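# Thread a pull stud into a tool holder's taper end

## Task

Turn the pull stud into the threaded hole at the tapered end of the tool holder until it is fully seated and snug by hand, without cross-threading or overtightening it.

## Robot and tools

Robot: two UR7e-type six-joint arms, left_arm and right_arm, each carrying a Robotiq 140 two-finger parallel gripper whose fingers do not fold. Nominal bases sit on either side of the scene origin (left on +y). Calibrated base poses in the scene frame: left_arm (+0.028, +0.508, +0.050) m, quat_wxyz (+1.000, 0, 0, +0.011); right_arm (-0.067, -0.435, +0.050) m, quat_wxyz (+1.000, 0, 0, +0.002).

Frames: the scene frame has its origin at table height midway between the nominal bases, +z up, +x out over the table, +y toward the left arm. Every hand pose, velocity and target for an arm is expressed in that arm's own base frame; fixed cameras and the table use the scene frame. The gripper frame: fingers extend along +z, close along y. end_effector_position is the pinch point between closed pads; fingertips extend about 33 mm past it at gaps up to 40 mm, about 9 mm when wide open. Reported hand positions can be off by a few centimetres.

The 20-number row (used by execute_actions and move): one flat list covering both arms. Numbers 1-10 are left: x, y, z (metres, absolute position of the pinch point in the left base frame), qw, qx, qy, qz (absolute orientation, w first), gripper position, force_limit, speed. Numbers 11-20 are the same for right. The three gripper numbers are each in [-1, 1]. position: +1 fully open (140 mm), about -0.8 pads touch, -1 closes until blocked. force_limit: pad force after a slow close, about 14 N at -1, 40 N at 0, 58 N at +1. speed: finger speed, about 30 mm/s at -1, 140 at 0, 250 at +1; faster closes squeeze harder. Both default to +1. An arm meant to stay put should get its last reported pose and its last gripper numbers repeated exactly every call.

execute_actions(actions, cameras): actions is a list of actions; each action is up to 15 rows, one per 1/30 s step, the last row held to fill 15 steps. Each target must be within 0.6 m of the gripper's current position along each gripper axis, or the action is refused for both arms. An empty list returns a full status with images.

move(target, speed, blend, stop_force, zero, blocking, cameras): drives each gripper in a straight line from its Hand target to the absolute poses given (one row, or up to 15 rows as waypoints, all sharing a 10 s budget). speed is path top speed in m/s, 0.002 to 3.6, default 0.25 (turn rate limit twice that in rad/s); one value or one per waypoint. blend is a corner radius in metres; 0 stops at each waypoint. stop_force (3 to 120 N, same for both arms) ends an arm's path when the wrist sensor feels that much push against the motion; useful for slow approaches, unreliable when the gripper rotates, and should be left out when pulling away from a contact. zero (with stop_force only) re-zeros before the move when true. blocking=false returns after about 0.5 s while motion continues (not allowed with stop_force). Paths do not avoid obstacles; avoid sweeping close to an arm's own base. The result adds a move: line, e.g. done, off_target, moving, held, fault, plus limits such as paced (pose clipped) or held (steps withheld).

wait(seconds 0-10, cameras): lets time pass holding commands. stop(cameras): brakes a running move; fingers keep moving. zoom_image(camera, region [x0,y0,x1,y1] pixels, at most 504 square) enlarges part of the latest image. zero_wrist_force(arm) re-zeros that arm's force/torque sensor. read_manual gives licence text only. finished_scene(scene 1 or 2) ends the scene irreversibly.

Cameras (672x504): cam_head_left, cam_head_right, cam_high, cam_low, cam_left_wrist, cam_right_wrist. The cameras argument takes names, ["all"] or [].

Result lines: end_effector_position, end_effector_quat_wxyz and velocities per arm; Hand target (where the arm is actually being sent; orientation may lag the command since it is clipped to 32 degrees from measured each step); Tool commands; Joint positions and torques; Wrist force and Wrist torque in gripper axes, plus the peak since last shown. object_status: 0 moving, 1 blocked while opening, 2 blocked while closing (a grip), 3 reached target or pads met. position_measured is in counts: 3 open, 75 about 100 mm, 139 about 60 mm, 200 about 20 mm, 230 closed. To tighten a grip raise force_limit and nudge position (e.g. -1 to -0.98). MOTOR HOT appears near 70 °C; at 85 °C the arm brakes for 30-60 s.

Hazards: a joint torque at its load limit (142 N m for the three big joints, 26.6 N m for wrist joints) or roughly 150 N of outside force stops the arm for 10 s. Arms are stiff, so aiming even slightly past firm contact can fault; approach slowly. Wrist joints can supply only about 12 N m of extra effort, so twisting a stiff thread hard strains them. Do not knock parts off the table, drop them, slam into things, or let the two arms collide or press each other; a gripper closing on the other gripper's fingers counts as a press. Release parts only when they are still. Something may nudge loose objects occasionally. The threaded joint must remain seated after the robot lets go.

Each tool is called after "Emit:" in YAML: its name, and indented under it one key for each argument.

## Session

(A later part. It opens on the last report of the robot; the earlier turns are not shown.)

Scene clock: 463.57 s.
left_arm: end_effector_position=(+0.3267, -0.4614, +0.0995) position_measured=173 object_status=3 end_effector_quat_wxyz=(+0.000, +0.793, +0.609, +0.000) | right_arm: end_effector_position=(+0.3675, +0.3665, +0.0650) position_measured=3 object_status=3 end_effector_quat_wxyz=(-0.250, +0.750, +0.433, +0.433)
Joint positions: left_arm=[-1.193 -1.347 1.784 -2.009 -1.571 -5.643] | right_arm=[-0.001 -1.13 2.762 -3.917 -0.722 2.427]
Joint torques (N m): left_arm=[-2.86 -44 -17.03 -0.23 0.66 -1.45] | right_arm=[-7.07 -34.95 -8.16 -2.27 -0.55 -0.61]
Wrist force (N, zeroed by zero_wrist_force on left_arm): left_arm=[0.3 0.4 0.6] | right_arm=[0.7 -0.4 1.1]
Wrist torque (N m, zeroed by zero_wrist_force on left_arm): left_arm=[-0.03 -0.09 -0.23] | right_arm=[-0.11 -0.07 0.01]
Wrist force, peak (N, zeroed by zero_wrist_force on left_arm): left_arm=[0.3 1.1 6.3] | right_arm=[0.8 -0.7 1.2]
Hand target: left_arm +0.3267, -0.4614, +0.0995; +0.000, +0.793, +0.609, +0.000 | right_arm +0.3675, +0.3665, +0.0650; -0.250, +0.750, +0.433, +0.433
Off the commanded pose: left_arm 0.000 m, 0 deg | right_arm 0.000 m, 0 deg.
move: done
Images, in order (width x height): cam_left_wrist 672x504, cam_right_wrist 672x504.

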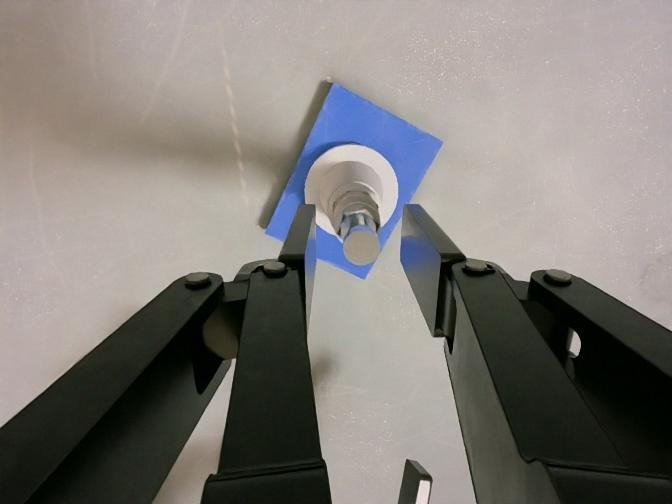

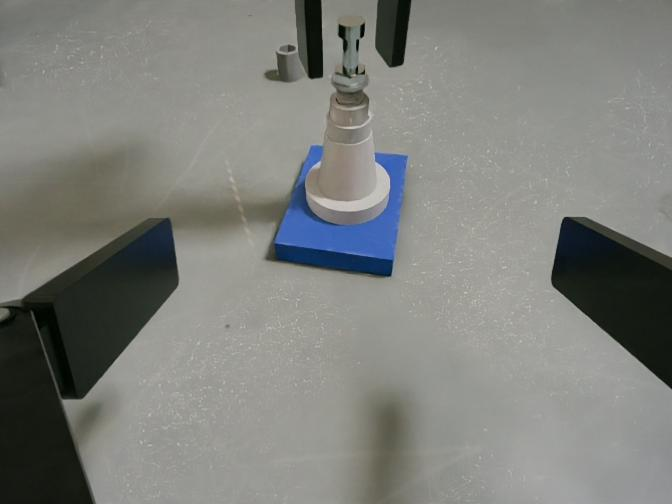

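Emit:
move:
  target:
    - [0.3267,-0.4614,0.0995,0,-0.8660,-0.5,0,-0.35,0,0,0.3675,0.3665,0.065,-0.25,0.75,0.433,0.433,1,1,1]
    - [0.3267,-0.4614,0.0972,0,-0.8660,-0.5,0,-0.35,0,0,0.3675,0.3665,0.065,-0.25,0.75,0.433,0.433,1,1,1]
    - [0.3267,-0.4614,0.0972,0,-0.8660,-0.5,0,-1,0.5,-1,0.3675,0.3665,0.065,-0.25,0.75,0.433,0.433,1,1,1]
  speed: [0.8,0.05,0.05]
  cameras: ["cam_right_wrist"]

Emit:
zoom_image:
  camera: "cam_right_wrist"
  region: [260, 0, 440, 180]

Scene clock: 491.60 s.
left_arm: end_effector_position=(+0.3267, -0.4614, +0.0973) position_measured=212 object_status=0 end_effector_quat_wxyz=(+0.000, +0.866, +0.500, +0.000) | right_arm: end_effector_position=(+0.3675, +0.3665, +0.0650) position_measured=3 object_status=3 end_effector_quat_wxyz=(-0.250, +0.750, +0.433, +0.433)
Joint positions: left_arm=[-1.193 -1.344 1.788 -2.014 -1.571 -5.382] | right_arm=[-0.001 -1.13 2.762 -3.917 -0.722 2.427]
Joint torques (N m): left_arm=[6.45 -23.6 -13.14 -2.04 2.37 1.82] | right_arm=[-7.04 -34.72 -7.93 -2.39 -0.53 -0.77]
Wrist force (N, zeroed by zero_wrist_force on left_arm): left_arm=[1.0 -3.1 -15.3] | right_arm=[0.4 -0.3 1.1]
Wrist torque (N m, zeroed by zero_wrist_force on left_arm): left_arm=[0.16 0.03 -0.04] | right_arm=[-0.09 -0.01 0.01]
Wrist force, peak (N, zeroed by zero_wrist_force on left_arm): left_arm=[1.0 -3.1 -15.3] | right_arm=[0.8 -0.5 1.3]
Hand target: left_arm +0.3267, -0.4614, +0.0972; +0.000, +0.866, +0.500, +0.000 | right_arm +0.3675, +0.3665, +0.0650; -0.250, +0.750, +0.433, +0.433
Off the commanded pose: left_arm 0.000 m, 0 deg | right_arm 0.000 m, 0 deg.
move: done
Images, in order (width x height): cam_right_wrist 672x504.

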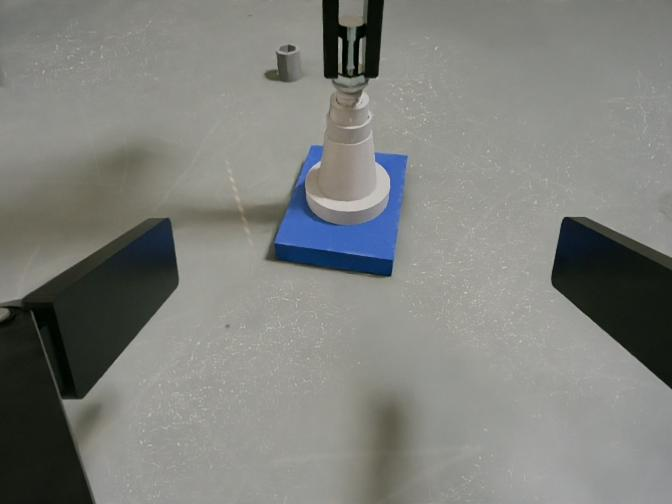

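Scaled by 2.800 from the camera's 672x504 image, which has a finer 960x720 frame.

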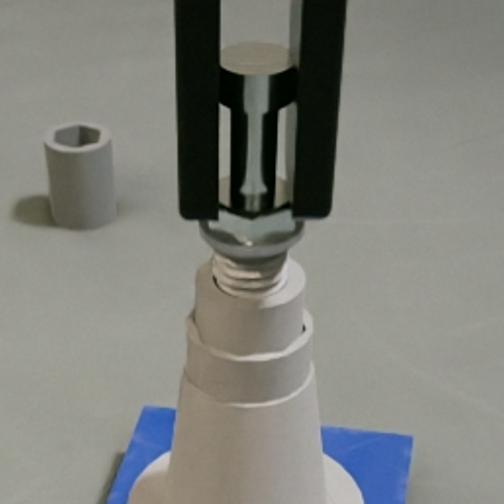

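Emit:
wait:
  seconds: 0.3

Scene clock: 495.13 s.
left_arm: end_effector_position=(+0.3267, -0.4614, +0.0972) position_measured=212 object_status=2 end_effector_quat_wxyz=(+0.000, +0.866, +0.500, +0.000) | right_arm: end_effector_position=(+0.3675, +0.3665, +0.0650) position_measured=3 object_status=3 end_effector_quat_wxyz=(-0.250, +0.750, +0.433, +0.433)
Joint positions: left_arm=[-1.193 -1.344 1.788 -2.014 -1.571 -5.382] | right_arm=[-0.001 -1.13 2.762 -3.917 -0.722 2.427]
Joint torques (N m): left_arm=[-3.64 -16.02 -11.14 -4.78 2.29 1.18] | right_arm=[-6.98 -34.21 -7.92 -2.23 -0.39 -0.79]
Wrist force (N, zeroed by zero_wrist_force on left_arm): left_arm=[1.5 -3.2 -15.6] | right_arm=[0.4 -0.6 1.1]
Wrist torque (N m, zeroed by zero_wrist_force on left_arm): left_arm=[0.12 -0.09 -0.03] | right_arm=[-0.14 -0.01 0.01]
Wrist force, peak (N, zeroed by zero_wrist_force on left_arm): left_arm=[1.4 -3.4 -15.7] | right_arm=[0.5 -0.7 1.4]
Hand target: left_arm +0.3267, -0.4614, +0.0972; +0.000, +0.866, +0.500, +0.000 | right_arm +0.3675, +0.3665, +0.0650; -0.250, +0.750, +0.433, +0.433
Tool commands: left_gripper/position=-1.0 left_gripper/force_limit=+0.5 left_gripper/speed=-1.0 right_gripper/position=+1.0 right_gripper/force_limit=+1.0 right_gripper/speed=+1.0
Off the commanded pose: left_arm 0.000 m, 0 deg | right_arm 0.000 m, 0 deg.
wait: 0.30 s; at rest from the start

Emit:
move:
  target:
    - [0.3267,-0.4614,0.0972,0,-0.9063,0.4226,0,-1,0.5,-1,0.3675,0.3665,0.065,-0.25,0.75,0.433,0.433,1,1,1]
    - [0.3267,-0.4614,0.0966,0,-0.1736,0.9848,0,-1,0.5,-1,0.3675,0.3665,0.065,-0.25,0.75,0.433,0.433,1,1,1]
  speed: 0.8
  blend: [0.01,0]

Emit:
move:
  target:
    - [0.3267,-0.4614,0.0960,0,0.7071,0.7071,0,-1,0.5,-1,0.3675,0.3665,0.065,-0.25,0.75,0.433,0.433,1,1,1]
    - [0.3267,-0.4614,0.0954,0,0.9848,-0.1736,0,-1,0.5,-1,0.3675,0.3665,0.065,-0.25,0.75,0.433,0.433,1,1,1]
  speed: 0.8
  blend: [0.01,0]

Emit:
move:
  target:
    - [0.3267,-0.4614,0.0948,0,0.4226,-0.9063,0,-1,0.5,-1,0.3675,0.3665,0.065,-0.25,0.75,0.433,0.433,1,1,1]
    - [0.3267,-0.4614,0.0941,0,-0.5,-0.8660,0,-1,0.5,-1,0.3675,0.3665,0.065,-0.25,0.75,0.433,0.433,1,1,1]
  speed: 0.8
  blend: [0.01,0]
  cameras: ["cam_right_wrist"]

Emit:
zoom_image:
  camera: "cam_right_wrist"
  region: [260, 0, 440, 180]

Scene clock: 515.77 s.
left_arm: end_effector_position=(+0.3267, -0.4614, +0.0966) position_measured=212 object_status=2 end_effector_quat_wxyz=(+0.000, -0.174, +0.985, +0.000) | right_arm: end_effector_position=(+0.3675, +0.3665, +0.0650) position_measured=3 object_status=3 end_effector_quat_wxyz=(-0.250, +0.750, +0.433, +0.433)
Joint positions: left_arm=[-1.193 -1.344 1.789 -2.016 -1.571 -1.542] | right_arm=[-0.001 -1.13 2.762 -3.917 -0.722 2.427]
Joint torques (N m): left_arm=[4.19 -36.74 -37.87 -1.59 -0.8 1.73] | right_arm=[-7.16 -34.81 -7.56 -2.26 -0.31 -0.68]
Wrist force (N, zeroed by zero_wrist_force on left_arm): left_arm=[-1.3 -0.8 19.4] | right_arm=[0.5 -0.6 1.0]
Wrist torque (N m, zeroed by zero_wrist_force on left_arm): left_arm=[0.12 -0.10 -0.01] | right_arm=[-0.16 -0.04 0.01]
Wrist force, peak (N, zeroed by zero_wrist_force on left_arm): left_arm=[0.2 -5.7 -21.6] | right_arm=[0.7 -0.8 1.3]
Hand target: left_arm +0.3267, -0.4614, +0.0966; +0.000, -0.174, +0.985, +0.000 | right_arm +0.3675, +0.3665, +0.0650; -0.250, +0.750, +0.433, +0.433
Off the commanded pose: left_arm 0.000 m, 0 deg | right_arm 0.000 m, 0 deg.
move: done

Scene clock: 518.87 s.
left_arm: end_effector_position=(+0.3267, -0.4614, +0.0954) position_measured=212 object_status=2 end_effector_quat_wxyz=(+0.000, +0.985, -0.173, +0.000) | right_arm: end_effector_position=(+0.3675, +0.3665, +0.0650) position_measured=3 object_status=3 end_effector_quat_wxyz=(-0.250, +0.750, +0.433, +0.433)
Joint positions: left_arm=[-1.193 -1.342 1.791 -2.019 -1.571 2.298] | right_arm=[-0.001 -1.13 2.762 -3.917 -0.722 2.427]
Joint torques (N m): left_arm=[4.92 -42.12 -42.27 -2.79 -0.02 1.8] | right_arm=[-6.82 -34.05 -8.06 -2.19 -0.27 -0.55]
Wrist force (N, zeroed by zero_wrist_force on left_arm): left_arm=[0.3 1.4 29.5] | right_arm=[0.5 -0.4 1.1]
Wrist torque (N m, zeroed by zero_wrist_force on left_arm): left_arm=[-0.08 0.00 -0.04] | right_arm=[-0.11 -0.04 0.01]
Wrist force, peak (N, zeroed by zero_wrist_force on left_arm): left_arm=[0.6 3.0 30.8] | right_arm=[0.7 -0.7 1.3]
Hand target: left_arm +0.3267, -0.4614, +0.0954; +0.000, +0.985, -0.174, +0.000 | right_arm +0.3675, +0.3665, +0.0650; -0.250, +0.750, +0.433, +0.433
Off the commanded pose: left_arm 0.000 m, 0 deg | right_arm 0.000 m, 0 deg.
move: done

Scene clock: 521.97 s.
left_arm: end_effector_position=(+0.3267, -0.4614, +0.0941) position_measured=212 object_status=2 end_effector_quat_wxyz=(+0.000, +0.500, +0.866, +0.000) | right_arm: end_effector_position=(+0.3675, +0.3665, +0.0650) position_measured=3 object_status=3 end_effector_quat_wxyz=(-0.250, +0.750, +0.433, +0.433)
Joint positions: left_arm=[-1.193 -1.341 1.792 -2.022 -1.571 6.137] | right_arm=[-0.001 -1.13 2.762 -3.917 -0.722 2.427]
Joint torques (N m): left_arm=[4.01 -45.4 -44.48 -2.87 -0.87 1.79] | right_arm=[-7.15 -33.95 -7.25 -2.05 -0.23 -0.55]
Wrist force (N, zeroed by zero_wrist_force on left_arm): left_arm=[-3.7 1.7 36.5] | right_arm=[0.7 -0.5 1.3]
Wrist torque (N m, zeroed by zero_wrist_force on left_arm): left_arm=[-0.02 -0.01 -0.05] | right_arm=[-0.12 -0.08 0.01]
Wrist force, peak (N, zeroed by zero_wrist_force on left_arm): left_arm=[-4.3 -1.3 38.7] | right_arm=[0.5 -0.6 1.4]
Hand target: left_arm +0.3267, -0.4614, +0.0941; +0.000, +0.500, +0.866, +0.000 | right_arm +0.3675, +0.3665, +0.0650; -0.250, +0.750, +0.433, +0.433
Off the commanded pose: left_arm 0.000 m, 0 deg | right_arm 0.000 m, 0 deg.
move: done
Images, in order (width x height): cam_right_wrist 672x504.

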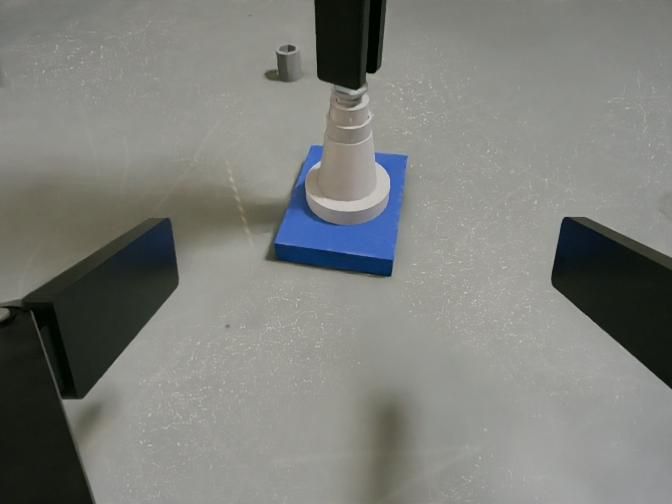

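Scaled by 2.800 from the camera's 672x504 image, which has a finer 960x720 frame.

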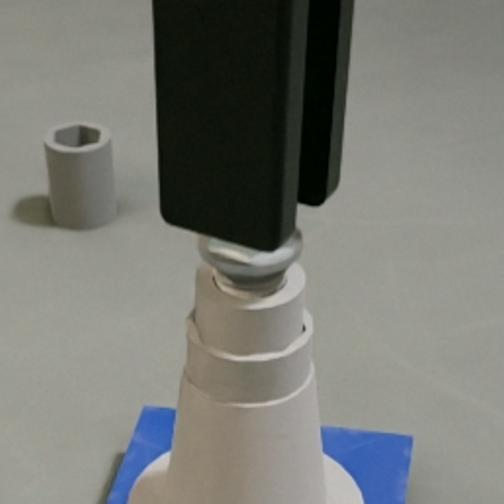

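Emit:
move:
  target:
    - [0.3267,-0.4614,0.0936,0,-0.5,-0.8660,0,-1,0.5,-1,0.3675,0.3665,0.065,-0.25,0.75,0.433,0.433,1,1,1]
    - [0.3267,-0.4614,0.0936,0,-0.5,-0.8660,0,-0.35,0,0,0.3675,0.3665,0.065,-0.25,0.75,0.433,0.433,1,1,1]
    - [0.3267,-0.4614,0.0945,0,0.4226,-0.9063,0,-0.35,0,0,0.3675,0.3665,0.065,-0.25,0.75,0.433,0.433,1,1,1]
    - [0.3267,-0.4614,0.095,0,0.9848,-0.1736,0,-0.35,0,0,0.3675,0.3665,0.065,-0.25,0.75,0.433,0.433,1,1,1]
    - [0.3267,-0.4614,0.095,0,0.7071,0.7071,0,-0.35,0,0,0.3675,0.3665,0.065,-0.25,0.75,0.433,0.433,1,1,1]
    - [0.3267,-0.4614,0.095,0,-0.1736,0.9848,0,-0.35,0,0,0.3675,0.3665,0.065,-0.25,0.75,0.433,0.433,1,1,1]
    - [0.3267,-0.4614,0.095,0,-0.9063,0.4226,0,-0.35,0,0,0.3675,0.3665,0.065,-0.25,0.75,0.433,0.433,1,1,1]
    - [0.3267,-0.4614,0.0905,0,-0.8660,-0.5,0,-0.35,0,0,0.3675,0.3665,0.065,-0.25,0.75,0.433,0.433,1,1,1]
  speed: 1.3
  blend: [0,0,0.001,0.001,0.001,0.001,0.001,0]
  cameras: ["cam_right_wrist"]

Emit:
zoom_image:
  camera: "cam_right_wrist"
  region: [260, 0, 440, 180]

Scene clock: 547.43 s.
left_arm: end_effector_position=(+0.3267, -0.4614, +0.0905) position_measured=173 object_status=3 end_effector_quat_wxyz=(+0.000, +0.866, +0.500, +0.000) | right_arm: end_effector_position=(+0.3675, +0.3665, +0.0650) position_measured=3 object_status=3 end_effector_quat_wxyz=(-0.250, +0.750, +0.433, +0.433)
Joint positions: left_arm=[-1.193 -1.337 1.798 -2.031 -1.571 -5.381] | right_arm=[-0.001 -1.13 2.762 -3.917 -0.722 2.427]
Joint torques (N m): left_arm=[-3.11 -36.21 -17.71 -5.01 0.59 -1.48] | right_arm=[-6.61 -34.48 -7.61 -2.07 -0.11 -0.5]
Wrist force (N, zeroed by zero_wrist_force on left_arm): left_arm=[0.3 0.8 0.6] | right_arm=[0.7 -0.6 1.0]
Wrist torque (N m, zeroed by zero_wrist_force on left_arm): left_arm=[0.06 -0.08 -0.22] | right_arm=[-0.15 -0.08 0.01]
Wrist force, peak (N, zeroed by zero_wrist_force on left_arm): left_arm=[-3.5 1.5 36.9] | right_arm=[0.4 -0.6 1.4]
Hand target: left_arm +0.3267, -0.4614, +0.0905; +0.000, +0.866, +0.500, +0.000 | right_arm +0.3675, +0.3665, +0.0650; -0.250, +0.750, +0.433, +0.433
Off the commanded pose: left_arm 0.000 m, 0 deg | right_arm 0.000 m, 0 deg.
move: done
Images, in order (width x height): cam_right_wrist 672x504.

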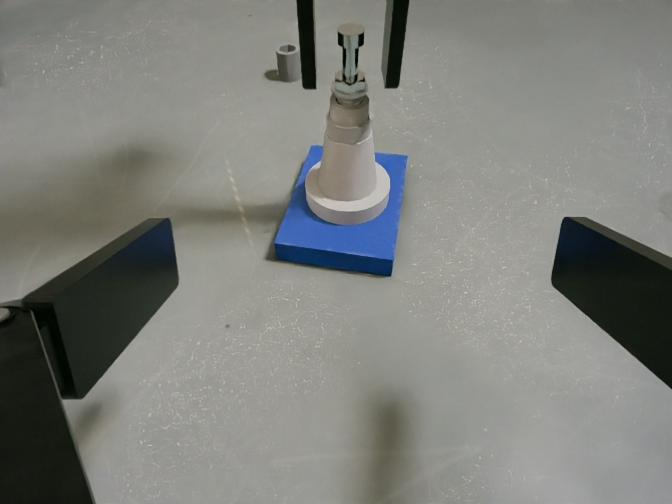

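Scaled by 2.800 from the camera's 672x504 image, which has a finer 960x720 frame.

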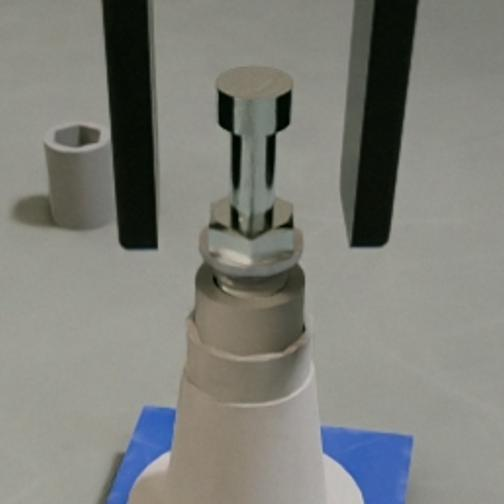

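Emit:
move:
  target:
    - [0.3267,-0.4614,0.0912,0,-0.8660,-0.5,0,-0.35,0,0,0.3675,0.3665,0.065,-0.25,0.75,0.433,0.433,1,1,1]
    - [0.3267,-0.4614,0.0912,0,-0.8660,-0.5,0,-1,-1,-1,0.3675,0.3665,0.065,-0.25,0.75,0.433,0.433,1,1,1]
  speed: 0.05

Emit:
wait:
  seconds: 0.5
  cameras: ["cam_right_wrist"]

Emit:
zoom_image:
  camera: "cam_right_wrist"
  region: [260, 0, 440, 180]

Scene clock: 561.53 s.
left_arm: end_effector_position=(+0.3267, -0.4614, +0.0912) position_measured=205 object_status=2 end_effector_quat_wxyz=(+0.000, +0.866, +0.500, +0.000) | right_arm: end_effector_position=(+0.3675, +0.3665, +0.0650) position_measured=3 object_status=3 end_effector_quat_wxyz=(-0.250, +0.750, +0.433, +0.433)
Joint positions: left_arm=[-1.193 -1.338 1.797 -2.03 -1.571 -5.382] | right_arm=[-0.001 -1.13 2.762 -3.917 -0.722 2.427]
Joint torques (N m): left_arm=[8.08 -40.4 -26.06 -2.17 -1.88 -1.37] | right_arm=[-7.16 -33.9 -6.59 -2.26 -0.13 -0.48]
Wrist force (N, zeroed by zero_wrist_force on left_arm): left_arm=[0.7 -0.5 -1.4] | right_arm=[0.6 -0.7 1.1]
Wrist torque (N m, zeroed by zero_wrist_force on left_arm): left_arm=[0.09 -0.05 -0.20] | right_arm=[-0.16 -0.06 0.01]
Wrist force, peak (N, zeroed by zero_wrist_force on left_arm): left_arm=[0.8 -0.7 -1.4] | right_arm=[0.7 -0.6 1.4]
Hand target: left_arm +0.3267, -0.4614, +0.0912; +0.000, +0.866, +0.500, +0.000 | right_arm +0.3675, +0.3665, +0.0650; -0.250, +0.750, +0.433, +0.433
Off the commanded pose: left_arm 0.000 m, 0 deg | right_arm 0.000 m, 0 deg.
move: done

Scene clock: 562.03 s.
left_arm: end_effector_position=(+0.3267, -0.4614, +0.0912) position_measured=205 object_status=2 end_effector_quat_wxyz=(+0.000, +0.866, +0.500, +0.000) | right_arm: end_effector_position=(+0.3675, +0.3665, +0.0650) position_measured=3 object_status=3 end_effector_quat_wxyz=(-0.250, +0.750, +0.433, +0.433)
Joint positions: left_arm=[-1.193 -1.338 1.797 -2.03 -1.571 -5.382] | right_arm=[-0.001 -1.13 2.762 -3.917 -0.722 2.427]
Joint torques (N m): left_arm=[7.79 -39 -24.4 -3.25 -1.47 -1.08] | right_arm=[-6.72 -33.92 -6.23 -1.93 0.08 -0.42]
Wrist force (N, zeroed by zero_wrist_force on left_arm): left_arm=[0.6 -0.6 -1.4] | right_arm=[0.7 -0.5 1.1]
Wrist torque (N m, zeroed by zero_wrist_force on left_arm): left_arm=[0.07 -0.03 -0.19] | right_arm=[-0.13 -0.07 0.01]
Wrist force, peak (N, zeroed by zero_wrist_force on left_arm): left_arm=[0.8 -0.9 -1.6] | right_arm=[0.7 -0.5 1.3]
Hand target: left_arm +0.3267, -0.4614, +0.0912; +0.000, +0.866, +0.500, +0.000 | right_arm +0.3675, +0.3665, +0.0650; -0.250, +0.750, +0.433, +0.433
Tool commands: left_gripper/position=-1.0 left_gripper/force_limit=-1.0 left_gripper/speed=-1.0 right_gripper/position=+1.0 right_gripper/force_limit=+1.0 right_gripper/speed=+1.0
Off the commanded pose: left_arm 0.000 m, 0 deg | right_arm 0.000 m, 0 deg.
wait: 0.50 s; at rest by 0.17 s
Images, in order (width x height): cam_right_wrist 672x504.

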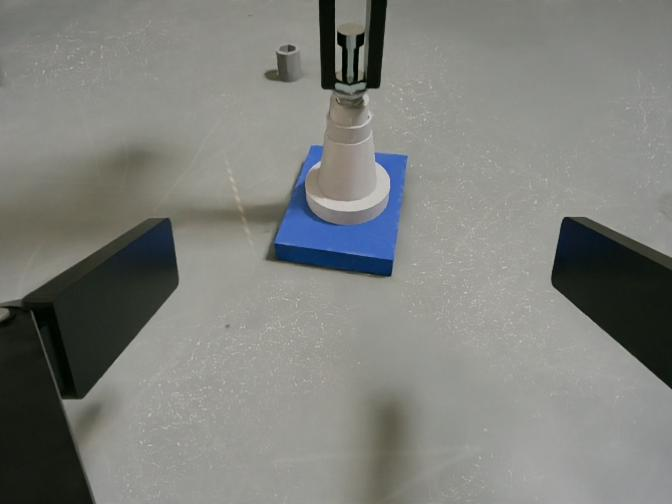

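Scaled by 2.800 from the camera's 672x504 image, which has a finer 960x720 frame.

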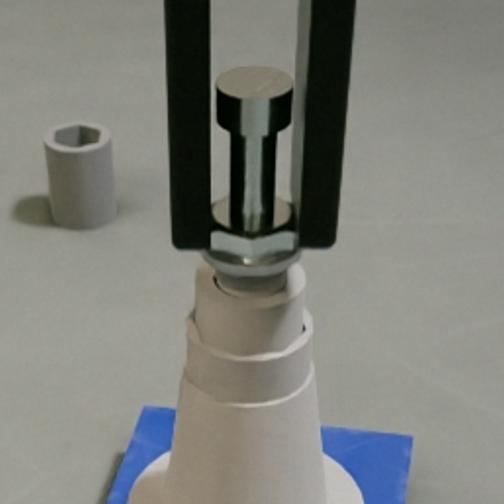

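Emit:
move:
  target: [0.3267,-0.4614,0.0912,0,-0.8660,-0.5,0,-0.98,0.5,-1,0.3675,0.3665,0.065,-0.25,0.75,0.433,0.433,1,1,1]
  speed: 0.05

Emit:
move:
  target:
    - [0.3267,-0.4614,0.0906,0,-0.9063,0.4226,0,-0.98,0.5,-1,0.3675,0.3665,0.065,-0.25,0.75,0.433,0.433,1,1,1]
    - [0.3267,-0.4614,0.0900,0,-0.1736,0.9848,0,-0.98,0.5,-1,0.3675,0.3665,0.065,-0.25,0.75,0.433,0.433,1,1,1]
  speed: 0.7
  blend: [0.0005,0]

Emit:
move:
  target:
    - [0.3267,-0.4614,0.0894,0,0.7071,0.7071,0,-0.98,0.5,-1,0.3675,0.3665,0.065,-0.25,0.75,0.433,0.433,1,1,1]
  speed: 0.7
  cameras: ["cam_right_wrist"]

Emit:
zoom_image:
  camera: "cam_right_wrist"
  region: [260, 0, 440, 180]

Scene clock: 580.60 s.
left_arm: end_effector_position=(+0.3267, -0.4614, +0.0912) position_measured=209 object_status=0 end_effector_quat_wxyz=(+0.000, +0.866, +0.500, +0.000) | right_arm: end_effector_position=(+0.3675, +0.3665, +0.0650) position_measured=3 object_status=3 end_effector_quat_wxyz=(-0.250, +0.750, +0.433, +0.433)
Joint positions: left_arm=[-1.193 -1.338 1.797 -2.03 -1.571 -5.382] | right_arm=[-0.001 -1.13 2.762 -3.917 -0.722 2.427]
Joint torques (N m): left_arm=[7.82 -27.72 -18.31 -5.05 0.41 0.34] | right_arm=[-6.77 -34.08 -6.38 -1.99 0.05 -0.43]
Wrist force (N, zeroed by zero_wrist_force on left_arm): left_arm=[2.6 -3.0 -8.5] | right_arm=[0.7 -0.6 1.3]
Wrist torque (N m, zeroed by zero_wrist_force on left_arm): left_arm=[0.19 -0.08 -0.20] | right_arm=[-0.15 -0.08 0.01]
Wrist force, peak (N, zeroed by zero_wrist_force on left_arm): left_arm=[2.4 -3.4 -8.5] | right_arm=[0.8 -0.6 1.3]
Hand target: left_arm +0.3267, -0.4614, +0.0912; +0.000, +0.866, +0.500, +0.000 | right_arm +0.3675, +0.3665, +0.0650; -0.250, +0.750, +0.433, +0.433
Off the commanded pose: left_arm 0.000 m, 0 deg | right_arm 0.000 m, 0 deg.
move: done

Scene clock: 584.67 s.
left_arm: end_effector_position=(+0.3267, -0.4614, +0.0900) position_measured=209 object_status=2 end_effector_quat_wxyz=(+0.000, -0.174, +0.985, +0.000) | right_arm: end_effector_position=(+0.3675, +0.3665, +0.0650) position_measured=3 object_status=3 end_effector_quat_wxyz=(-0.250, +0.750, +0.433, +0.433)
Joint positions: left_arm=[-1.193 -1.337 1.799 -2.033 -1.571 -1.542] | right_arm=[-0.001 -1.13 2.762 -3.917 -0.722 2.427]
Joint torques (N m): left_arm=[2.72 -25.7 -29.8 -0.35 -1.17 1.64] | right_arm=[-6.68 -34.38 -6.5 -1.93 0.23 -0.51]
Wrist force (N, zeroed by zero_wrist_force on left_arm): left_arm=[-2.3 1.7 -1.3] | right_arm=[0.5 -0.6 1.2]
Wrist torque (N m, zeroed by zero_wrist_force on left_arm): left_arm=[0.00 -0.06 0.01] | right_arm=[-0.14 -0.03 0.01]
Wrist force, peak (N, zeroed by zero_wrist_force on left_arm): left_arm=[-8.0 -0.9 -11.8] | right_arm=[0.7 -0.6 1.3]
Hand target: left_arm +0.3267, -0.4614, +0.0900; +0.000, -0.174, +0.985, +0.000 | right_arm +0.3675, +0.3665, +0.0650; -0.250, +0.750, +0.433, +0.433
Off the commanded pose: left_arm 0.000 m, 0 deg | right_arm 0.000 m, 0 deg.
move: done; blend cut to 0 m at target 1

Scene clock: 586.70 s.
left_arm: end_effector_position=(+0.3267, -0.4614, +0.0894) position_measured=209 object_status=2 end_effector_quat_wxyz=(+0.000, +0.707, +0.707, +0.000) | right_arm: end_effector_position=(+0.3675, +0.3665, +0.0650) position_measured=3 object_status=3 end_effector_quat_wxyz=(-0.250, +0.750, +0.433, +0.433)
Joint positions: left_arm=[-1.193 -1.336 1.799 -2.034 -1.571 0.378] | right_arm=[-0.001 -1.13 2.762 -3.917 -0.722 2.427]
Joint torques (N m): left_arm=[3.19 -28.14 -31.41 -0.51 -0.21 1.63] | right_arm=[-7.49 -34.5 -6.17 -1.96 0.02 -0.48]
Wrist force (N, zeroed by zero_wrist_force on left_arm): left_arm=[-0.1 1.3 3.6] | right_arm=[0.6 -0.7 1.2]
Wrist torque (N m, zeroed by zero_wrist_force on left_arm): left_arm=[0.06 -0.05 0.00] | right_arm=[-0.17 -0.05 0.01]
Wrist force, peak (N, zeroed by zero_wrist_force on left_arm): left_arm=[-0.6 -0.2 6.9] | right_arm=[0.6 -0.7 1.4]
Hand target: left_arm +0.3267, -0.4614, +0.0894; +0.000, +0.707, +0.707, +0.000 | right_arm +0.3675, +0.3665, +0.0650; -0.250, +0.750, +0.433, +0.433
Off the commanded pose: left_arm 0.000 m, 0 deg | right_arm 0.000 m, 0 deg.
move: done
Images, in order (width x height): cam_right_wrist 672x504.

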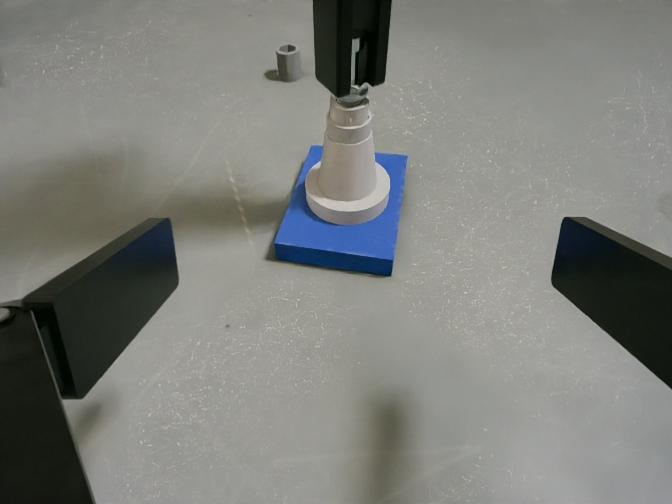

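Scaled by 2.800 from the camera's 672x504 image, which has a finer 960x720 frame.

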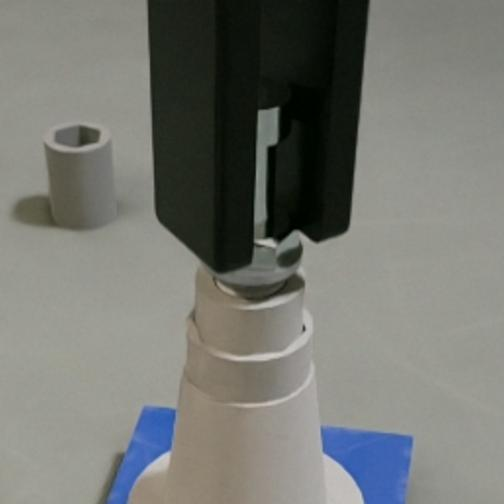

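Emit:
move:
  target:
    - [0.3267,-0.4614,0.0888,0,0.9848,-0.1736,0,-0.98,0.5,-1,0.3675,0.3665,0.065,-0.25,0.75,0.433,0.433,1,1,1]
  speed: 0.7

Emit:
move:
  target:
    - [0.3267,-0.4614,0.0881,0,0.4226,-0.9063,0,-0.98,0.5,-1,0.3675,0.3665,0.065,-0.25,0.75,0.433,0.433,1,1,1]
  speed: 0.7
  cameras: ["cam_right_wrist"]

Emit:
zoom_image:
  camera: "cam_right_wrist"
  region: [260, 0, 440, 180]

Scene clock: 595.40 s.
left_arm: end_effector_position=(+0.3267, -0.4614, +0.0888) position_measured=209 object_status=2 end_effector_quat_wxyz=(+0.000, +0.985, -0.173, +0.000) | right_arm: end_effector_position=(+0.3675, +0.3665, +0.0650) position_measured=3 object_status=3 end_effector_quat_wxyz=(-0.250, +0.750, +0.433, +0.433)
Joint positions: left_arm=[-1.193 -1.335 1.8 -2.036 -1.571 2.298] | right_arm=[-0.001 -1.13 2.762 -3.917 -0.722 2.427]
Joint torques (N m): left_arm=[3.11 -30.73 -33.74 -1.29 -0.59 1.62] | right_arm=[-6.98 -33.72 -6.2 -1.85 0.19 -0.43]
Wrist force (N, zeroed by zero_wrist_force on left_arm): left_arm=[-0.2 -0.2 7.5] | right_arm=[0.6 -0.5 1.2]
Wrist torque (N m, zeroed by zero_wrist_force on left_arm): left_arm=[0.12 -0.08 0.02] | right_arm=[-0.13 -0.05 0.01]
Wrist force, peak (N, zeroed by zero_wrist_force on left_arm): left_arm=[-0.9 0.6 10.6] | right_arm=[0.6 -0.7 1.3]
Hand target: left_arm +0.3267, -0.4614, +0.0888; +0.000, +0.985, -0.174, +0.000 | right_arm +0.3675, +0.3665, +0.0650; -0.250, +0.750, +0.433, +0.433
Off the commanded pose: left_arm 0.000 m, 0 deg | right_arm 0.000 m, 0 deg.
move: done

Scene clock: 597.43 s.
left_arm: end_effector_position=(+0.3267, -0.4614, +0.0881) position_measured=209 object_status=2 end_effector_quat_wxyz=(+0.000, -0.423, +0.906, +0.000) | right_arm: end_effector_position=(+0.3675, +0.3665, +0.0650) position_measured=3 object_status=3 end_effector_quat_wxyz=(-0.250, +0.750, +0.433, +0.433)
Joint positions: left_arm=[-1.193 -1.335 1.801 -2.038 -1.571 4.218] | right_arm=[-0.001 -1.13 2.762 -3.917 -0.722 2.427]
Joint torques (N m): left_arm=[2.55 -30.93 -33.24 -0.94 -1.49 1.75] | right_arm=[-6.46 -34.33 -5.68 -2.01 0.31 -0.36]
Wrist force (N, zeroed by zero_wrist_force on left_arm): left_arm=[-2.3 -0.8 8.8] | right_arm=[0.3 -0.5 1.4]
Wrist torque (N m, zeroed by zero_wrist_force on left_arm): left_arm=[0.13 -0.11 0.01] | right_arm=[-0.12 0.01 0.01]
Wrist force, peak (N, zeroed by zero_wrist_force on left_arm): left_arm=[-1.0 0.1 12.8] | right_arm=[0.8 -0.5 1.3]
Hand target: left_arm +0.3267, -0.4614, +0.0881; +0.000, -0.423, +0.906, +0.000 | right_arm +0.3675, +0.3665, +0.0650; -0.250, +0.750, +0.433, +0.433
Off the commanded pose: left_arm 0.000 m, 0 deg | right_arm 0.000 m, 0 deg.
move: done
Images, in order (width x height): cam_right_wrist 672x504.

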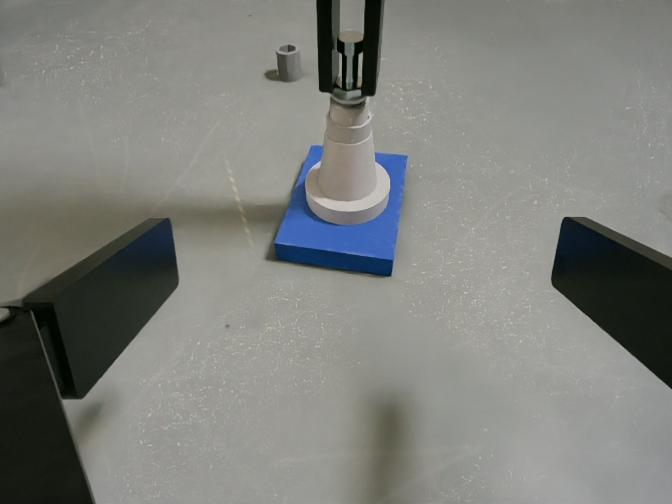

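Scaled by 2.800 from the camera's 672x504 image, which has a finer 960x720 frame.

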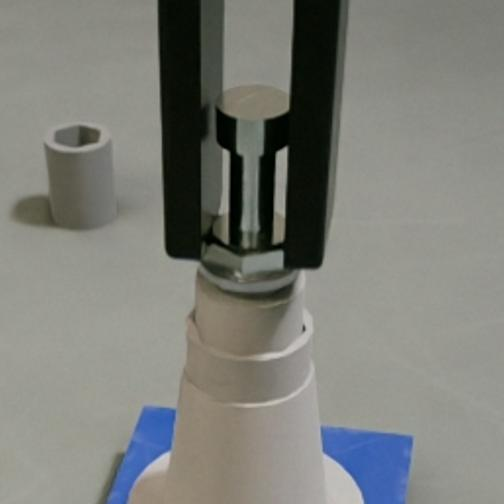

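Emit:
move:
  target:
    - [0.3267,-0.4614,0.0874,0,-0.5,-0.8660,0,-0.98,0.5,-1,0.3675,0.3665,0.065,-0.25,0.75,0.433,0.433,1,1,1]
  speed: 0.5

Emit:
move:
  target:
    - [0.3267,-0.4614,0.0874,0,-0.5,-0.8660,0,-0.35,0,0,0.3675,0.3665,0.065,-0.25,0.75,0.433,0.433,1,1,1]
    - [0.3267,-0.4614,0.089,0,0.4226,-0.9063,0,-0.35,0,0,0.3675,0.3665,0.065,-0.25,0.75,0.433,0.433,1,1,1]
    - [0.3267,-0.4614,0.089,0,0.9848,-0.1736,0,-0.35,0,0,0.3675,0.3665,0.065,-0.25,0.75,0.433,0.433,1,1,1]
    - [0.3267,-0.4614,0.089,0,0.7071,0.7071,0,-0.35,0,0,0.3675,0.3665,0.065,-0.25,0.75,0.433,0.433,1,1,1]
    - [0.3267,-0.4614,0.089,0,-0.1736,0.9848,0,-0.35,0,0,0.3675,0.3665,0.065,-0.25,0.75,0.433,0.433,1,1,1]
    - [0.3267,-0.4614,0.089,0,-0.9063,0.4226,0,-0.35,0,0,0.3675,0.3665,0.065,-0.25,0.75,0.433,0.433,1,1,1]
    - [0.3267,-0.4614,0.0875,0,-0.8660,-0.5,0,-0.35,0,0,0.3675,0.3665,0.065,-0.25,0.75,0.433,0.433,1,1,1]
  speed: 1.3
  blend: [0,0.0005,0.0005,0.0005,0.0005,0.0005,0]

Emit:
move:
  target:
    - [0.3267,-0.4614,0.0875,0,-0.8660,-0.5,0,-1,0.5,-1,0.3675,0.3665,0.065,-0.25,0.75,0.433,0.433,1,1,1]
  speed: 0.1
  cameras: ["cam_right_wrist"]

Emit:
zoom_image:
  camera: "cam_right_wrist"
  region: [260, 0, 440, 180]

Scene clock: 612.40 s.
left_arm: end_effector_position=(+0.3267, -0.4614, +0.0874) position_measured=209 object_status=2 end_effector_quat_wxyz=(+0.000, +0.500, +0.866, +0.000) | right_arm: end_effector_position=(+0.3675, +0.3665, +0.0650) position_measured=3 object_status=3 end_effector_quat_wxyz=(-0.250, +0.750, +0.433, +0.433)
Joint positions: left_arm=[-1.193 -1.334 1.802 -2.039 -1.571 6.137] | right_arm=[-0.001 -1.13 2.762 -3.917 -0.722 2.427]
Joint torques (N m): left_arm=[4.34 -30.03 -33.21 -1.11 -0.83 1.81] | right_arm=[-6.7 -34.2 -5.23 -1.82 0.39 -0.34]
Wrist force (N, zeroed by zero_wrist_force on left_arm): left_arm=[-1.1 1.4 10.0] | right_arm=[0.5 -0.7 0.9]
Wrist torque (N m, zeroed by zero_wrist_force on left_arm): left_arm=[-0.04 -0.05 0.02] | right_arm=[-0.18 -0.02 0.01]
Wrist force, peak (N, zeroed by zero_wrist_force on left_arm): left_arm=[-3.1 -1.2 15.4] | right_arm=[0.7 -0.6 1.3]
Hand target: left_arm +0.3267, -0.4614, +0.0874; +0.000, +0.500, +0.866, +0.000 | right_arm +0.3675, +0.3665, +0.0650; -0.250, +0.750, +0.433, +0.433
Off the commanded pose: left_arm 0.000 m, 0 deg | right_arm 0.000 m, 0 deg.
move: done

Scene clock: 618.23 s.
left_arm: end_effector_position=(+0.3267, -0.4614, +0.0875) position_measured=173 object_status=3 end_effector_quat_wxyz=(+0.000, +0.866, +0.500, +0.000) | right_arm: end_effector_position=(+0.3675, +0.3665, +0.0650) position_measured=3 object_status=3 end_effector_quat_wxyz=(-0.250, +0.750, +0.433, +0.433)
Joint positions: left_arm=[-1.193 -1.334 1.802 -2.039 -1.571 -5.381] | right_arm=[-0.001 -1.13 2.762 -3.917 -0.722 2.427]
Joint torques (N m): left_arm=[-3.96 -43.35 -17 -0.29 0.49 -1.44] | right_arm=[-6.87 -33.65 -5.51 -1.87 0.29 -0.23]
Wrist force (N, zeroed by zero_wrist_force on left_arm): left_arm=[0.4 0.7 0.7] | right_arm=[0.7 -0.4 1.1]
Wrist torque (N m, zeroed by zero_wrist_force on left_arm): left_arm=[0.04 -0.10 -0.22] | right_arm=[-0.11 -0.07 0.01]
Wrist force, peak (N, zeroed by zero_wrist_force on left_arm): left_arm=[-1.2 1.7 11.5] | right_arm=[0.7 -0.8 1.4]
Hand target: left_arm +0.3267, -0.4614, +0.0875; +0.000, +0.866, +0.500, +0.000 | right_arm +0.3675, +0.3665, +0.0650; -0.250, +0.750, +0.433, +0.433
Off the commanded pose: left_arm 0.000 m, 0 deg | right_arm 0.000 m, 0 deg.
move: done

Scene clock: 619.57 s.
left_arm: end_effector_position=(+0.3267, -0.4614, +0.0875) position_measured=209 object_status=0 end_effector_quat_wxyz=(+0.000, +0.866, +0.500, +0.000) | right_arm: end_effector_position=(+0.3675, +0.3665, +0.0650) position_measured=3 object_status=3 end_effector_quat_wxyz=(-0.250, +0.750, +0.433, +0.433)
Joint positions: left_arm=[-1.193 -1.334 1.802 -2.039 -1.571 -5.382] | right_arm=[-0.001 -1.13 2.762 -3.917 -0.722 2.427]
Joint torques (N m): left_arm=[8.24 -39.03 -22.24 -1.86 -1.41 -1.76] | right_arm=[-6.07 -33.92 -5.27 -1.87 0.4 -0.13]
Wrist force (N, zeroed by zero_wrist_force on left_arm): left_arm=[1.7 -2.6 -7.8] | right_arm=[0.7 -0.6 1.1]
Wrist torque (N m, zeroed by zero_wrist_force on left_arm): left_arm=[0.15 -0.02 -0.20] | right_arm=[-0.14 -0.07 0.01]
Wrist force, peak (N, zeroed by zero_wrist_force on left_arm): left_arm=[1.6 -2.8 -8.2] | right_arm=[0.8 -0.6 1.3]
Hand target: left_arm +0.3267, -0.4614, +0.0875; +0.000, +0.866, +0.500, +0.000 | right_arm +0.3675, +0.3665, +0.0650; -0.250, +0.750, +0.433, +0.433
Off the commanded pose: left_arm 0.000 m, 0 deg | right_arm 0.000 m, 0 deg.
move: done
Images, in order (width x height): cam_right_wrist 672x504.

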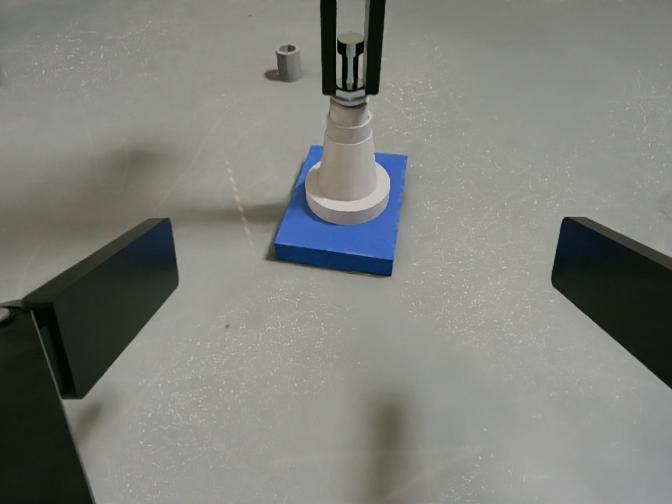

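Scaled by 2.800 from the camera's 672x504 image, which has a finer 960x720 frame.

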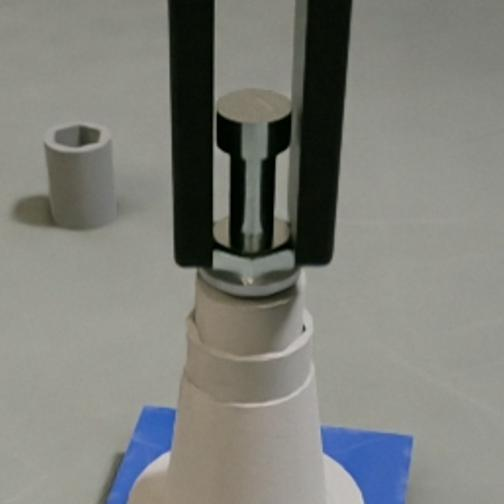

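Emit:
move:
  target:
    - [0.3267,-0.4614,0.0869,0,-0.8660,0.5,0,-1,0.5,-1,0.3675,0.3665,0.065,-0.25,0.75,0.433,0.433,1,1,1]
  speed: 0.4

Emit:
move:
  target:
    - [0.3267,-0.4614,0.0867,0,-0.6428,0.7660,0,-1,0.5,-1,0.3675,0.3665,0.065,-0.25,0.75,0.433,0.433,1,1,1]
  speed: 0.3
  cameras: ["cam_right_wrist"]

Emit:
zoom_image:
  camera: "cam_right_wrist"
  region: [310, 60, 390, 130]

Scene clock: 632.50 s.
left_arm: end_effector_position=(+0.3267, -0.4614, +0.0869) position_measured=209 object_status=2 end_effector_quat_wxyz=(+0.000, +0.866, -0.500, +0.000) | right_arm: end_effector_position=(+0.3675, +0.3665, +0.0650) position_measured=3 object_status=3 end_effector_quat_wxyz=(-0.250, +0.750, +0.433, +0.433)
Joint positions: left_arm=[-1.193 -1.333 1.803 -2.041 -1.571 -3.287] | right_arm=[-0.001 -1.13 2.762 -3.917 -0.722 2.427]
Joint torques (N m): left_arm=[7.67 -21.92 -30.47 -4.67 -1.52 1.61] | right_arm=[-6.22 -33.65 -5 -1.85 0.43 -0.02]
Wrist force (N, zeroed by zero_wrist_force on left_arm): left_arm=[-6.7 -2.0 -6.6] | right_arm=[0.5 -0.6 1.1]
Wrist torque (N m, zeroed by zero_wrist_force on left_arm): left_arm=[0.13 -0.09 0.02] | right_arm=[-0.15 -0.03 0.01]
Wrist force, peak (N, zeroed by zero_wrist_force on left_arm): left_arm=[-0.7 -5.9 -10.1] | right_arm=[0.7 -0.8 1.4]
Hand target: left_arm +0.3267, -0.4614, +0.0869; +0.000, +0.866, -0.500, +0.000 | right_arm +0.3675, +0.3665, +0.0650; -0.250, +0.750, +0.433, +0.433
Off the commanded pose: left_arm 0.000 m, 0 deg | right_arm 0.000 m, 0 deg.
move: done

Scene clock: 634.17 s.
left_arm: end_effector_position=(+0.3267, -0.4614, +0.0867) position_measured=209 object_status=2 end_effector_quat_wxyz=(+0.000, -0.643, +0.766, +0.000) | right_arm: end_effector_position=(+0.3675, +0.3665, +0.0650) position_measured=3 object_status=3 end_effector_quat_wxyz=(-0.250, +0.750, +0.433, +0.433)
Joint positions: left_arm=[-1.193 -1.333 1.803 -2.041 -1.571 -2.589] | right_arm=[-0.001 -1.13 2.762 -3.917 -0.722 2.427]
Joint torques (N m): left_arm=[6.56 -22.85 -30.39 -5.4 -3.26 1.54] | right_arm=[-6.62 -34.04 -5.22 -1.82 0.49 -0.05]
Wrist force (N, zeroed by zero_wrist_force on left_arm): left_arm=[-5.6 -0.3 -3.3] | right_arm=[0.7 -0.6 1.1]
Wrist torque (N m, zeroed by zero_wrist_force on left_arm): left_arm=[0.07 -0.04 0.00] | right_arm=[-0.16 -0.06 0.01]
Wrist force, peak (N, zeroed by zero_wrist_force on left_arm): left_arm=[-6.9 -2.3 -6.6] | right_arm=[0.4 -0.7 1.4]
Hand target: left_arm +0.3267, -0.4614, +0.0867; +0.000, -0.643, +0.766, +0.000 | right_arm +0.3675, +0.3665, +0.0650; -0.250, +0.750, +0.433, +0.433
Off the commanded pose: left_arm 0.000 m, 0 deg | right_arm 0.000 m, 0 deg.
move: done
Images, in order (width x height): cam_right_wrist 672x504.

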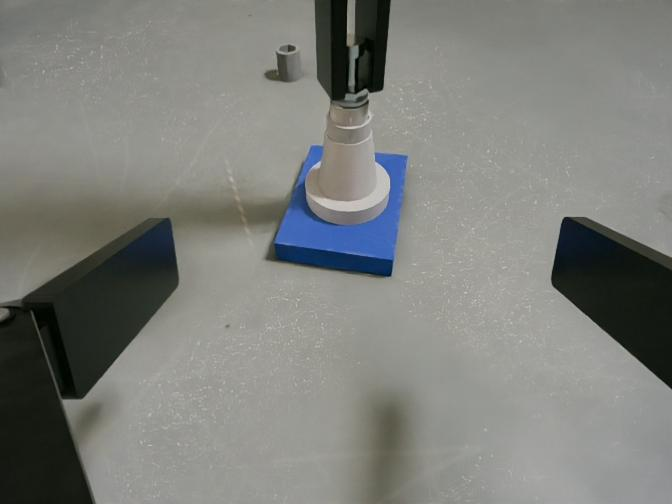

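Scaled by 6.300 from the camera's 672x504 image, which has a finer 960x720 frame.

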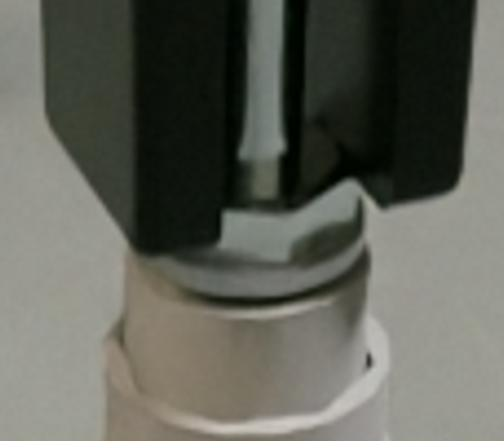

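Emit:
move:
  target:
    - [0.3267,-0.4614,0.08645,0,-0.3420,0.9397,0,-1,0.5,-1,0.3675,0.3665,0.065,-0.25,0.75,0.433,0.433,1,1,1]
  speed: 0.3

Emit:
move:
  target:
    - [0.3267,-0.4614,0.08625,0,0,1,0,-1,0.5,-1,0.3675,0.3665,0.065,-0.25,0.75,0.433,0.433,1,1,1]
  speed: 0.3

Emit:
move:
  target:
    - [0.3267,-0.4614,0.0861,0,0.2588,0.9659,0,-1,0.5,-1,0.3675,0.3665,0.065,-0.25,0.75,0.433,0.433,1,1,1]
  speed: 0.3
  cameras: ["cam_right_wrist"]

Emit:
zoom_image:
  camera: "cam_right_wrist"
  region: [310, 60, 390, 130]

Scene clock: 646.87 s.
left_arm: end_effector_position=(+0.3267, -0.4614, +0.0864) position_measured=209 object_status=2 end_effector_quat_wxyz=(+0.000, -0.342, +0.940, +0.000) | right_arm: end_effector_position=(+0.3675, +0.3665, +0.0650) position_measured=3 object_status=3 end_effector_quat_wxyz=(-0.250, +0.750, +0.433, +0.433)
Joint positions: left_arm=[-1.193 -1.333 1.804 -2.042 -1.571 -1.891] | right_arm=[-0.001 -1.13 2.762 -3.917 -0.722 2.427]
Joint torques (N m): left_arm=[6.71 -23.56 -29.5 -4.78 -3.6 1.48] | right_arm=[-6.55 -33.27 -5.4 -1.99 0.49 -0.12]
Wrist force (N, zeroed by zero_wrist_force on left_arm): left_arm=[-4.9 0.8 -2.0] | right_arm=[0.6 -0.5 1.0]
Wrist torque (N m, zeroed by zero_wrist_force on left_arm): left_arm=[0.02 -0.08 0.01] | right_arm=[-0.14 -0.04 0.01]
Wrist force, peak (N, zeroed by zero_wrist_force on left_arm): left_arm=[-6.4 0.6 -2.8] | right_arm=[0.7 -0.7 1.4]
Hand target: left_arm +0.3267, -0.4614, +0.0864; +0.000, -0.342, +0.940, +0.000 | right_arm +0.3675, +0.3665, +0.0650; -0.250, +0.750, +0.433, +0.433
Off the commanded pose: left_arm 0.000 m, 0 deg | right_arm 0.000 m, 0 deg.
move: done

Scene clock: 648.53 s.
left_arm: end_effector_position=(+0.3267, -0.4614, +0.0862) position_measured=209 object_status=2 end_effector_quat_wxyz=(+0.000, +0.000, +1.000, +0.000) | right_arm: end_effector_position=(+0.3675, +0.3665, +0.0650) position_measured=3 object_status=3 end_effector_quat_wxyz=(-0.250, +0.750, +0.433, +0.433)
Joint positions: left_arm=[-1.193 -1.333 1.804 -2.042 -1.571 -1.193] | right_arm=[-0.001 -1.13 2.762 -3.917 -0.722 2.427]
Joint torques (N m): left_arm=[8.06 -25.46 -30.62 -4.35 -3.25 1.53] | right_arm=[-6.66 -34.05 -4.44 -1.85 0.6 -0.2]
Wrist force (N, zeroed by zero_wrist_force on left_arm): left_arm=[-3.9 0.8 2.1] | right_arm=[0.5 -0.4 1.0]
Wrist torque (N m, zeroed by zero_wrist_force on left_arm): left_arm=[0.06 -0.05 0.01] | right_arm=[-0.11 -0.03 0.01]
Wrist force, peak (N, zeroed by zero_wrist_force on left_arm): left_arm=[-3.0 1.0 4.5] | right_arm=[0.7 -0.5 1.4]
Hand target: left_arm +0.3267, -0.4614, +0.0862; +0.000, +0.000, +1.000, +0.000 | right_arm +0.3675, +0.3665, +0.0650; -0.250, +0.750, +0.433, +0.433
Off the commanded pose: left_arm 0.000 m, 0 deg | right_arm 0.000 m, 0 deg.
move: done

Scene clock: 649.90 s.
left_arm: end_effector_position=(+0.3267, -0.4614, +0.0861) position_measured=209 object_status=2 end_effector_quat_wxyz=(+0.000, +0.259, +0.966, +0.000) | right_arm: end_effector_position=(+0.3675, +0.3665, +0.0650) position_measured=3 object_status=3 end_effector_quat_wxyz=(-0.250, +0.750, +0.433, +0.433)
Joint positions: left_arm=[-1.193 -1.332 1.804 -2.043 -1.571 -0.669] | right_arm=[-0.001 -1.13 2.762 -3.917 -0.722 2.427]
Joint torques (N m): left_arm=[8.01 -25.7 -31.32 -4.28 -3.2 1.58] | right_arm=[-6.25 -33.54 -4.83 -1.96 0.7 -0.15]
Wrist force (N, zeroed by zero_wrist_force on left_arm): left_arm=[-3.4 2.1 4.1] | right_arm=[0.6 -0.5 1.0]
Wrist torque (N m, zeroed by zero_wrist_force on left_arm): left_arm=[0.07 -0.06 0.00] | right_arm=[-0.12 -0.05 0.01]
Wrist force, peak (N, zeroed by zero_wrist_force on left_arm): left_arm=[-2.3 0.6 7.1] | right_arm=[0.8 -0.4 1.3]
Hand target: left_arm +0.3267, -0.4614, +0.0861; +0.000, +0.259, +0.966, +0.000 | right_arm +0.3675, +0.3665, +0.0650; -0.250, +0.750, +0.433, +0.433
Off the commanded pose: left_arm 0.000 m, 0 deg | right_arm 0.000 m, 0 deg.
move: done
Images, in order (width x height): cam_right_wrist 672x504.

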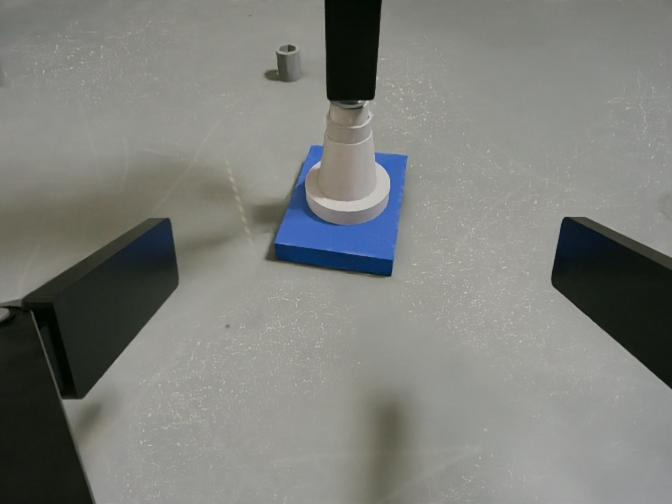

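Scaled by 6.300 from the camera's 672x504 image, which has a finer 960x720 frame.

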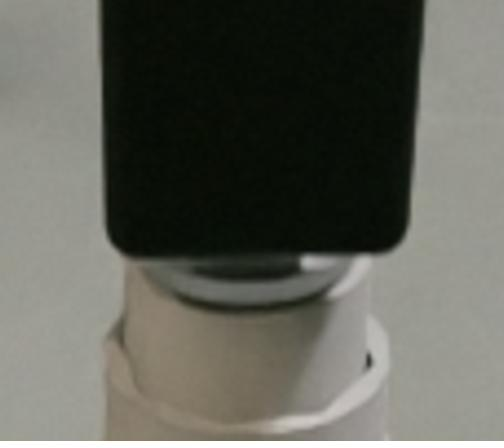

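Emit:
move:
  target:
    - [0.3267,-0.4614,0.08586,0,0.0872,0.9962,0,-1,0.5,-1,0.3675,0.3665,0.065,-0.25,0.75,0.433,0.433,1,1,1]
  speed: 0.3

Emit:
move:
  target:
    - [0.3267,-0.4614,0.08586,0,0.4226,0.9063,0,-1,0.5,-1,0.3675,0.3665,0.065,-0.25,0.75,0.433,0.433,1,1,1]
  speed: 0.2
  cameras: ["cam_right_wrist"]

Emit:
zoom_image:
  camera: "cam_right_wrist"
  region: [310, 60, 390, 130]

Scene clock: 660.67 s.
left_arm: end_effector_position=(+0.3267, -0.4614, +0.0858) position_measured=209 object_status=2 end_effector_quat_wxyz=(+0.000, +0.087, +0.996, +0.000) | right_arm: end_effector_position=(+0.3675, +0.3665, +0.0650) position_measured=3 object_status=3 end_effector_quat_wxyz=(-0.250, +0.750, +0.433, +0.433)
Joint positions: left_arm=[-1.193 -1.332 1.805 -2.043 -1.571 -1.018] | right_arm=[-0.001 -1.13 2.762 -3.917 -0.722 2.427]
Joint torques (N m): left_arm=[-9.61 -28.36 -12.66 -5.48 -0.1 -1.14] | right_arm=[-6.42 -34.26 -4.25 -2.09 0.58 -0.09]
Wrist force (N, zeroed by zero_wrist_force on left_arm): left_arm=[-2.2 6.9 -11.2] | right_arm=[0.7 -0.4 1.1]
Wrist torque (N m, zeroed by zero_wrist_force on left_arm): left_arm=[-0.06 -0.06 -0.23] | right_arm=[-0.10 -0.07 0.01]
Wrist force, peak (N, zeroed by zero_wrist_force on left_arm): left_arm=[-2.2 6.9 -11.2] | right_arm=[0.6 -0.8 1.3]
Hand target: left_arm +0.3267, -0.4614, +0.0859; +0.000, +0.087, +0.996, +0.000 | right_arm +0.3675, +0.3665, +0.0650; -0.250, +0.750, +0.433, +0.433
Off the commanded pose: left_arm 0.000 m, 0 deg | right_arm 0.000 m, 0 deg.
move: done

Scene clock: 662.87 s.
left_arm: end_effector_position=(+0.3267, -0.4614, +0.0859) position_measured=209 object_status=2 end_effector_quat_wxyz=(+0.000, +0.423, +0.906, +0.000) | right_arm: end_effector_position=(+0.3675, +0.3665, +0.0650) position_measured=3 object_status=3 end_effector_quat_wxyz=(-0.250, +0.750, +0.433, +0.433)
Joint positions: left_arm=[-1.193 -1.332 1.805 -2.043 -1.571 -0.32] | right_arm=[-0.001 -1.13 2.762 -3.917 -0.722 2.427]
Joint torques (N m): left_arm=[8.57 -33.46 -27.37 -3.52 -2.41 0.39] | right_arm=[-6.45 -33.92 -5.11 -1.97 0.57 -0.1]
Wrist force (N, zeroed by zero_wrist_force on left_arm): left_arm=[-0.6 1.5 1.0] | right_arm=[0.4 -0.4 1.3]
Wrist torque (N m, zeroed by zero_wrist_force on left_arm): left_arm=[-0.02 -0.14 -0.01] | right_arm=[-0.11 -0.01 0.01]
Wrist force, peak (N, zeroed by zero_wrist_force on left_arm): left_arm=[-2.7 7.0 -11.7] | right_arm=[0.5 -0.6 1.5]
Hand target: left_arm +0.3267, -0.4614, +0.0859; +0.000, +0.423, +0.906, +0.000 | right_arm +0.3675, +0.3665, +0.0650; -0.250, +0.750, +0.433, +0.433
Off the commanded pose: left_arm 0.000 m, 0 deg | right_arm 0.000 m, 0 deg.
move: done
Images, in order (width x height): cam_right_wrist 672x504.

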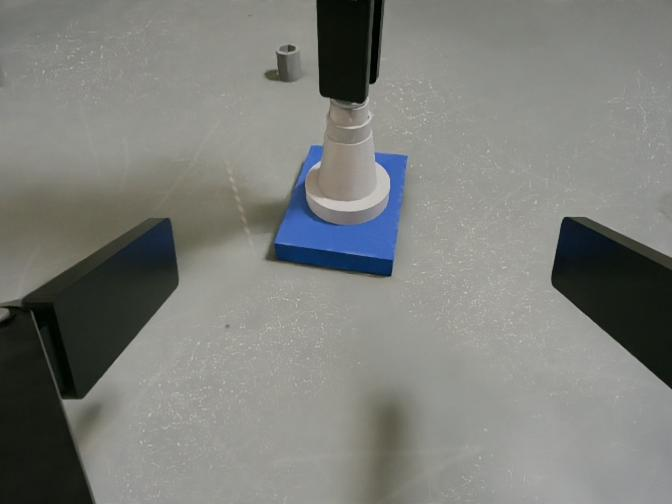

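Scaled by 6.300 from the camera's 672x504 image, which has a finer 960x720 frame.

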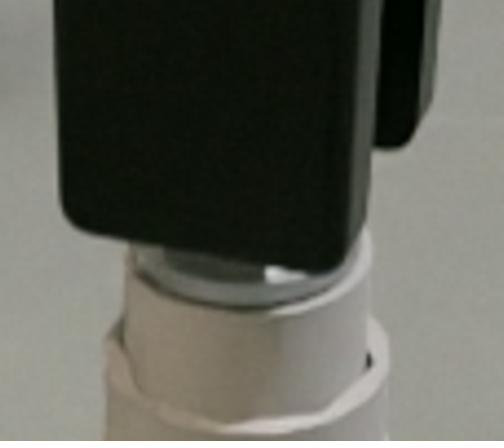

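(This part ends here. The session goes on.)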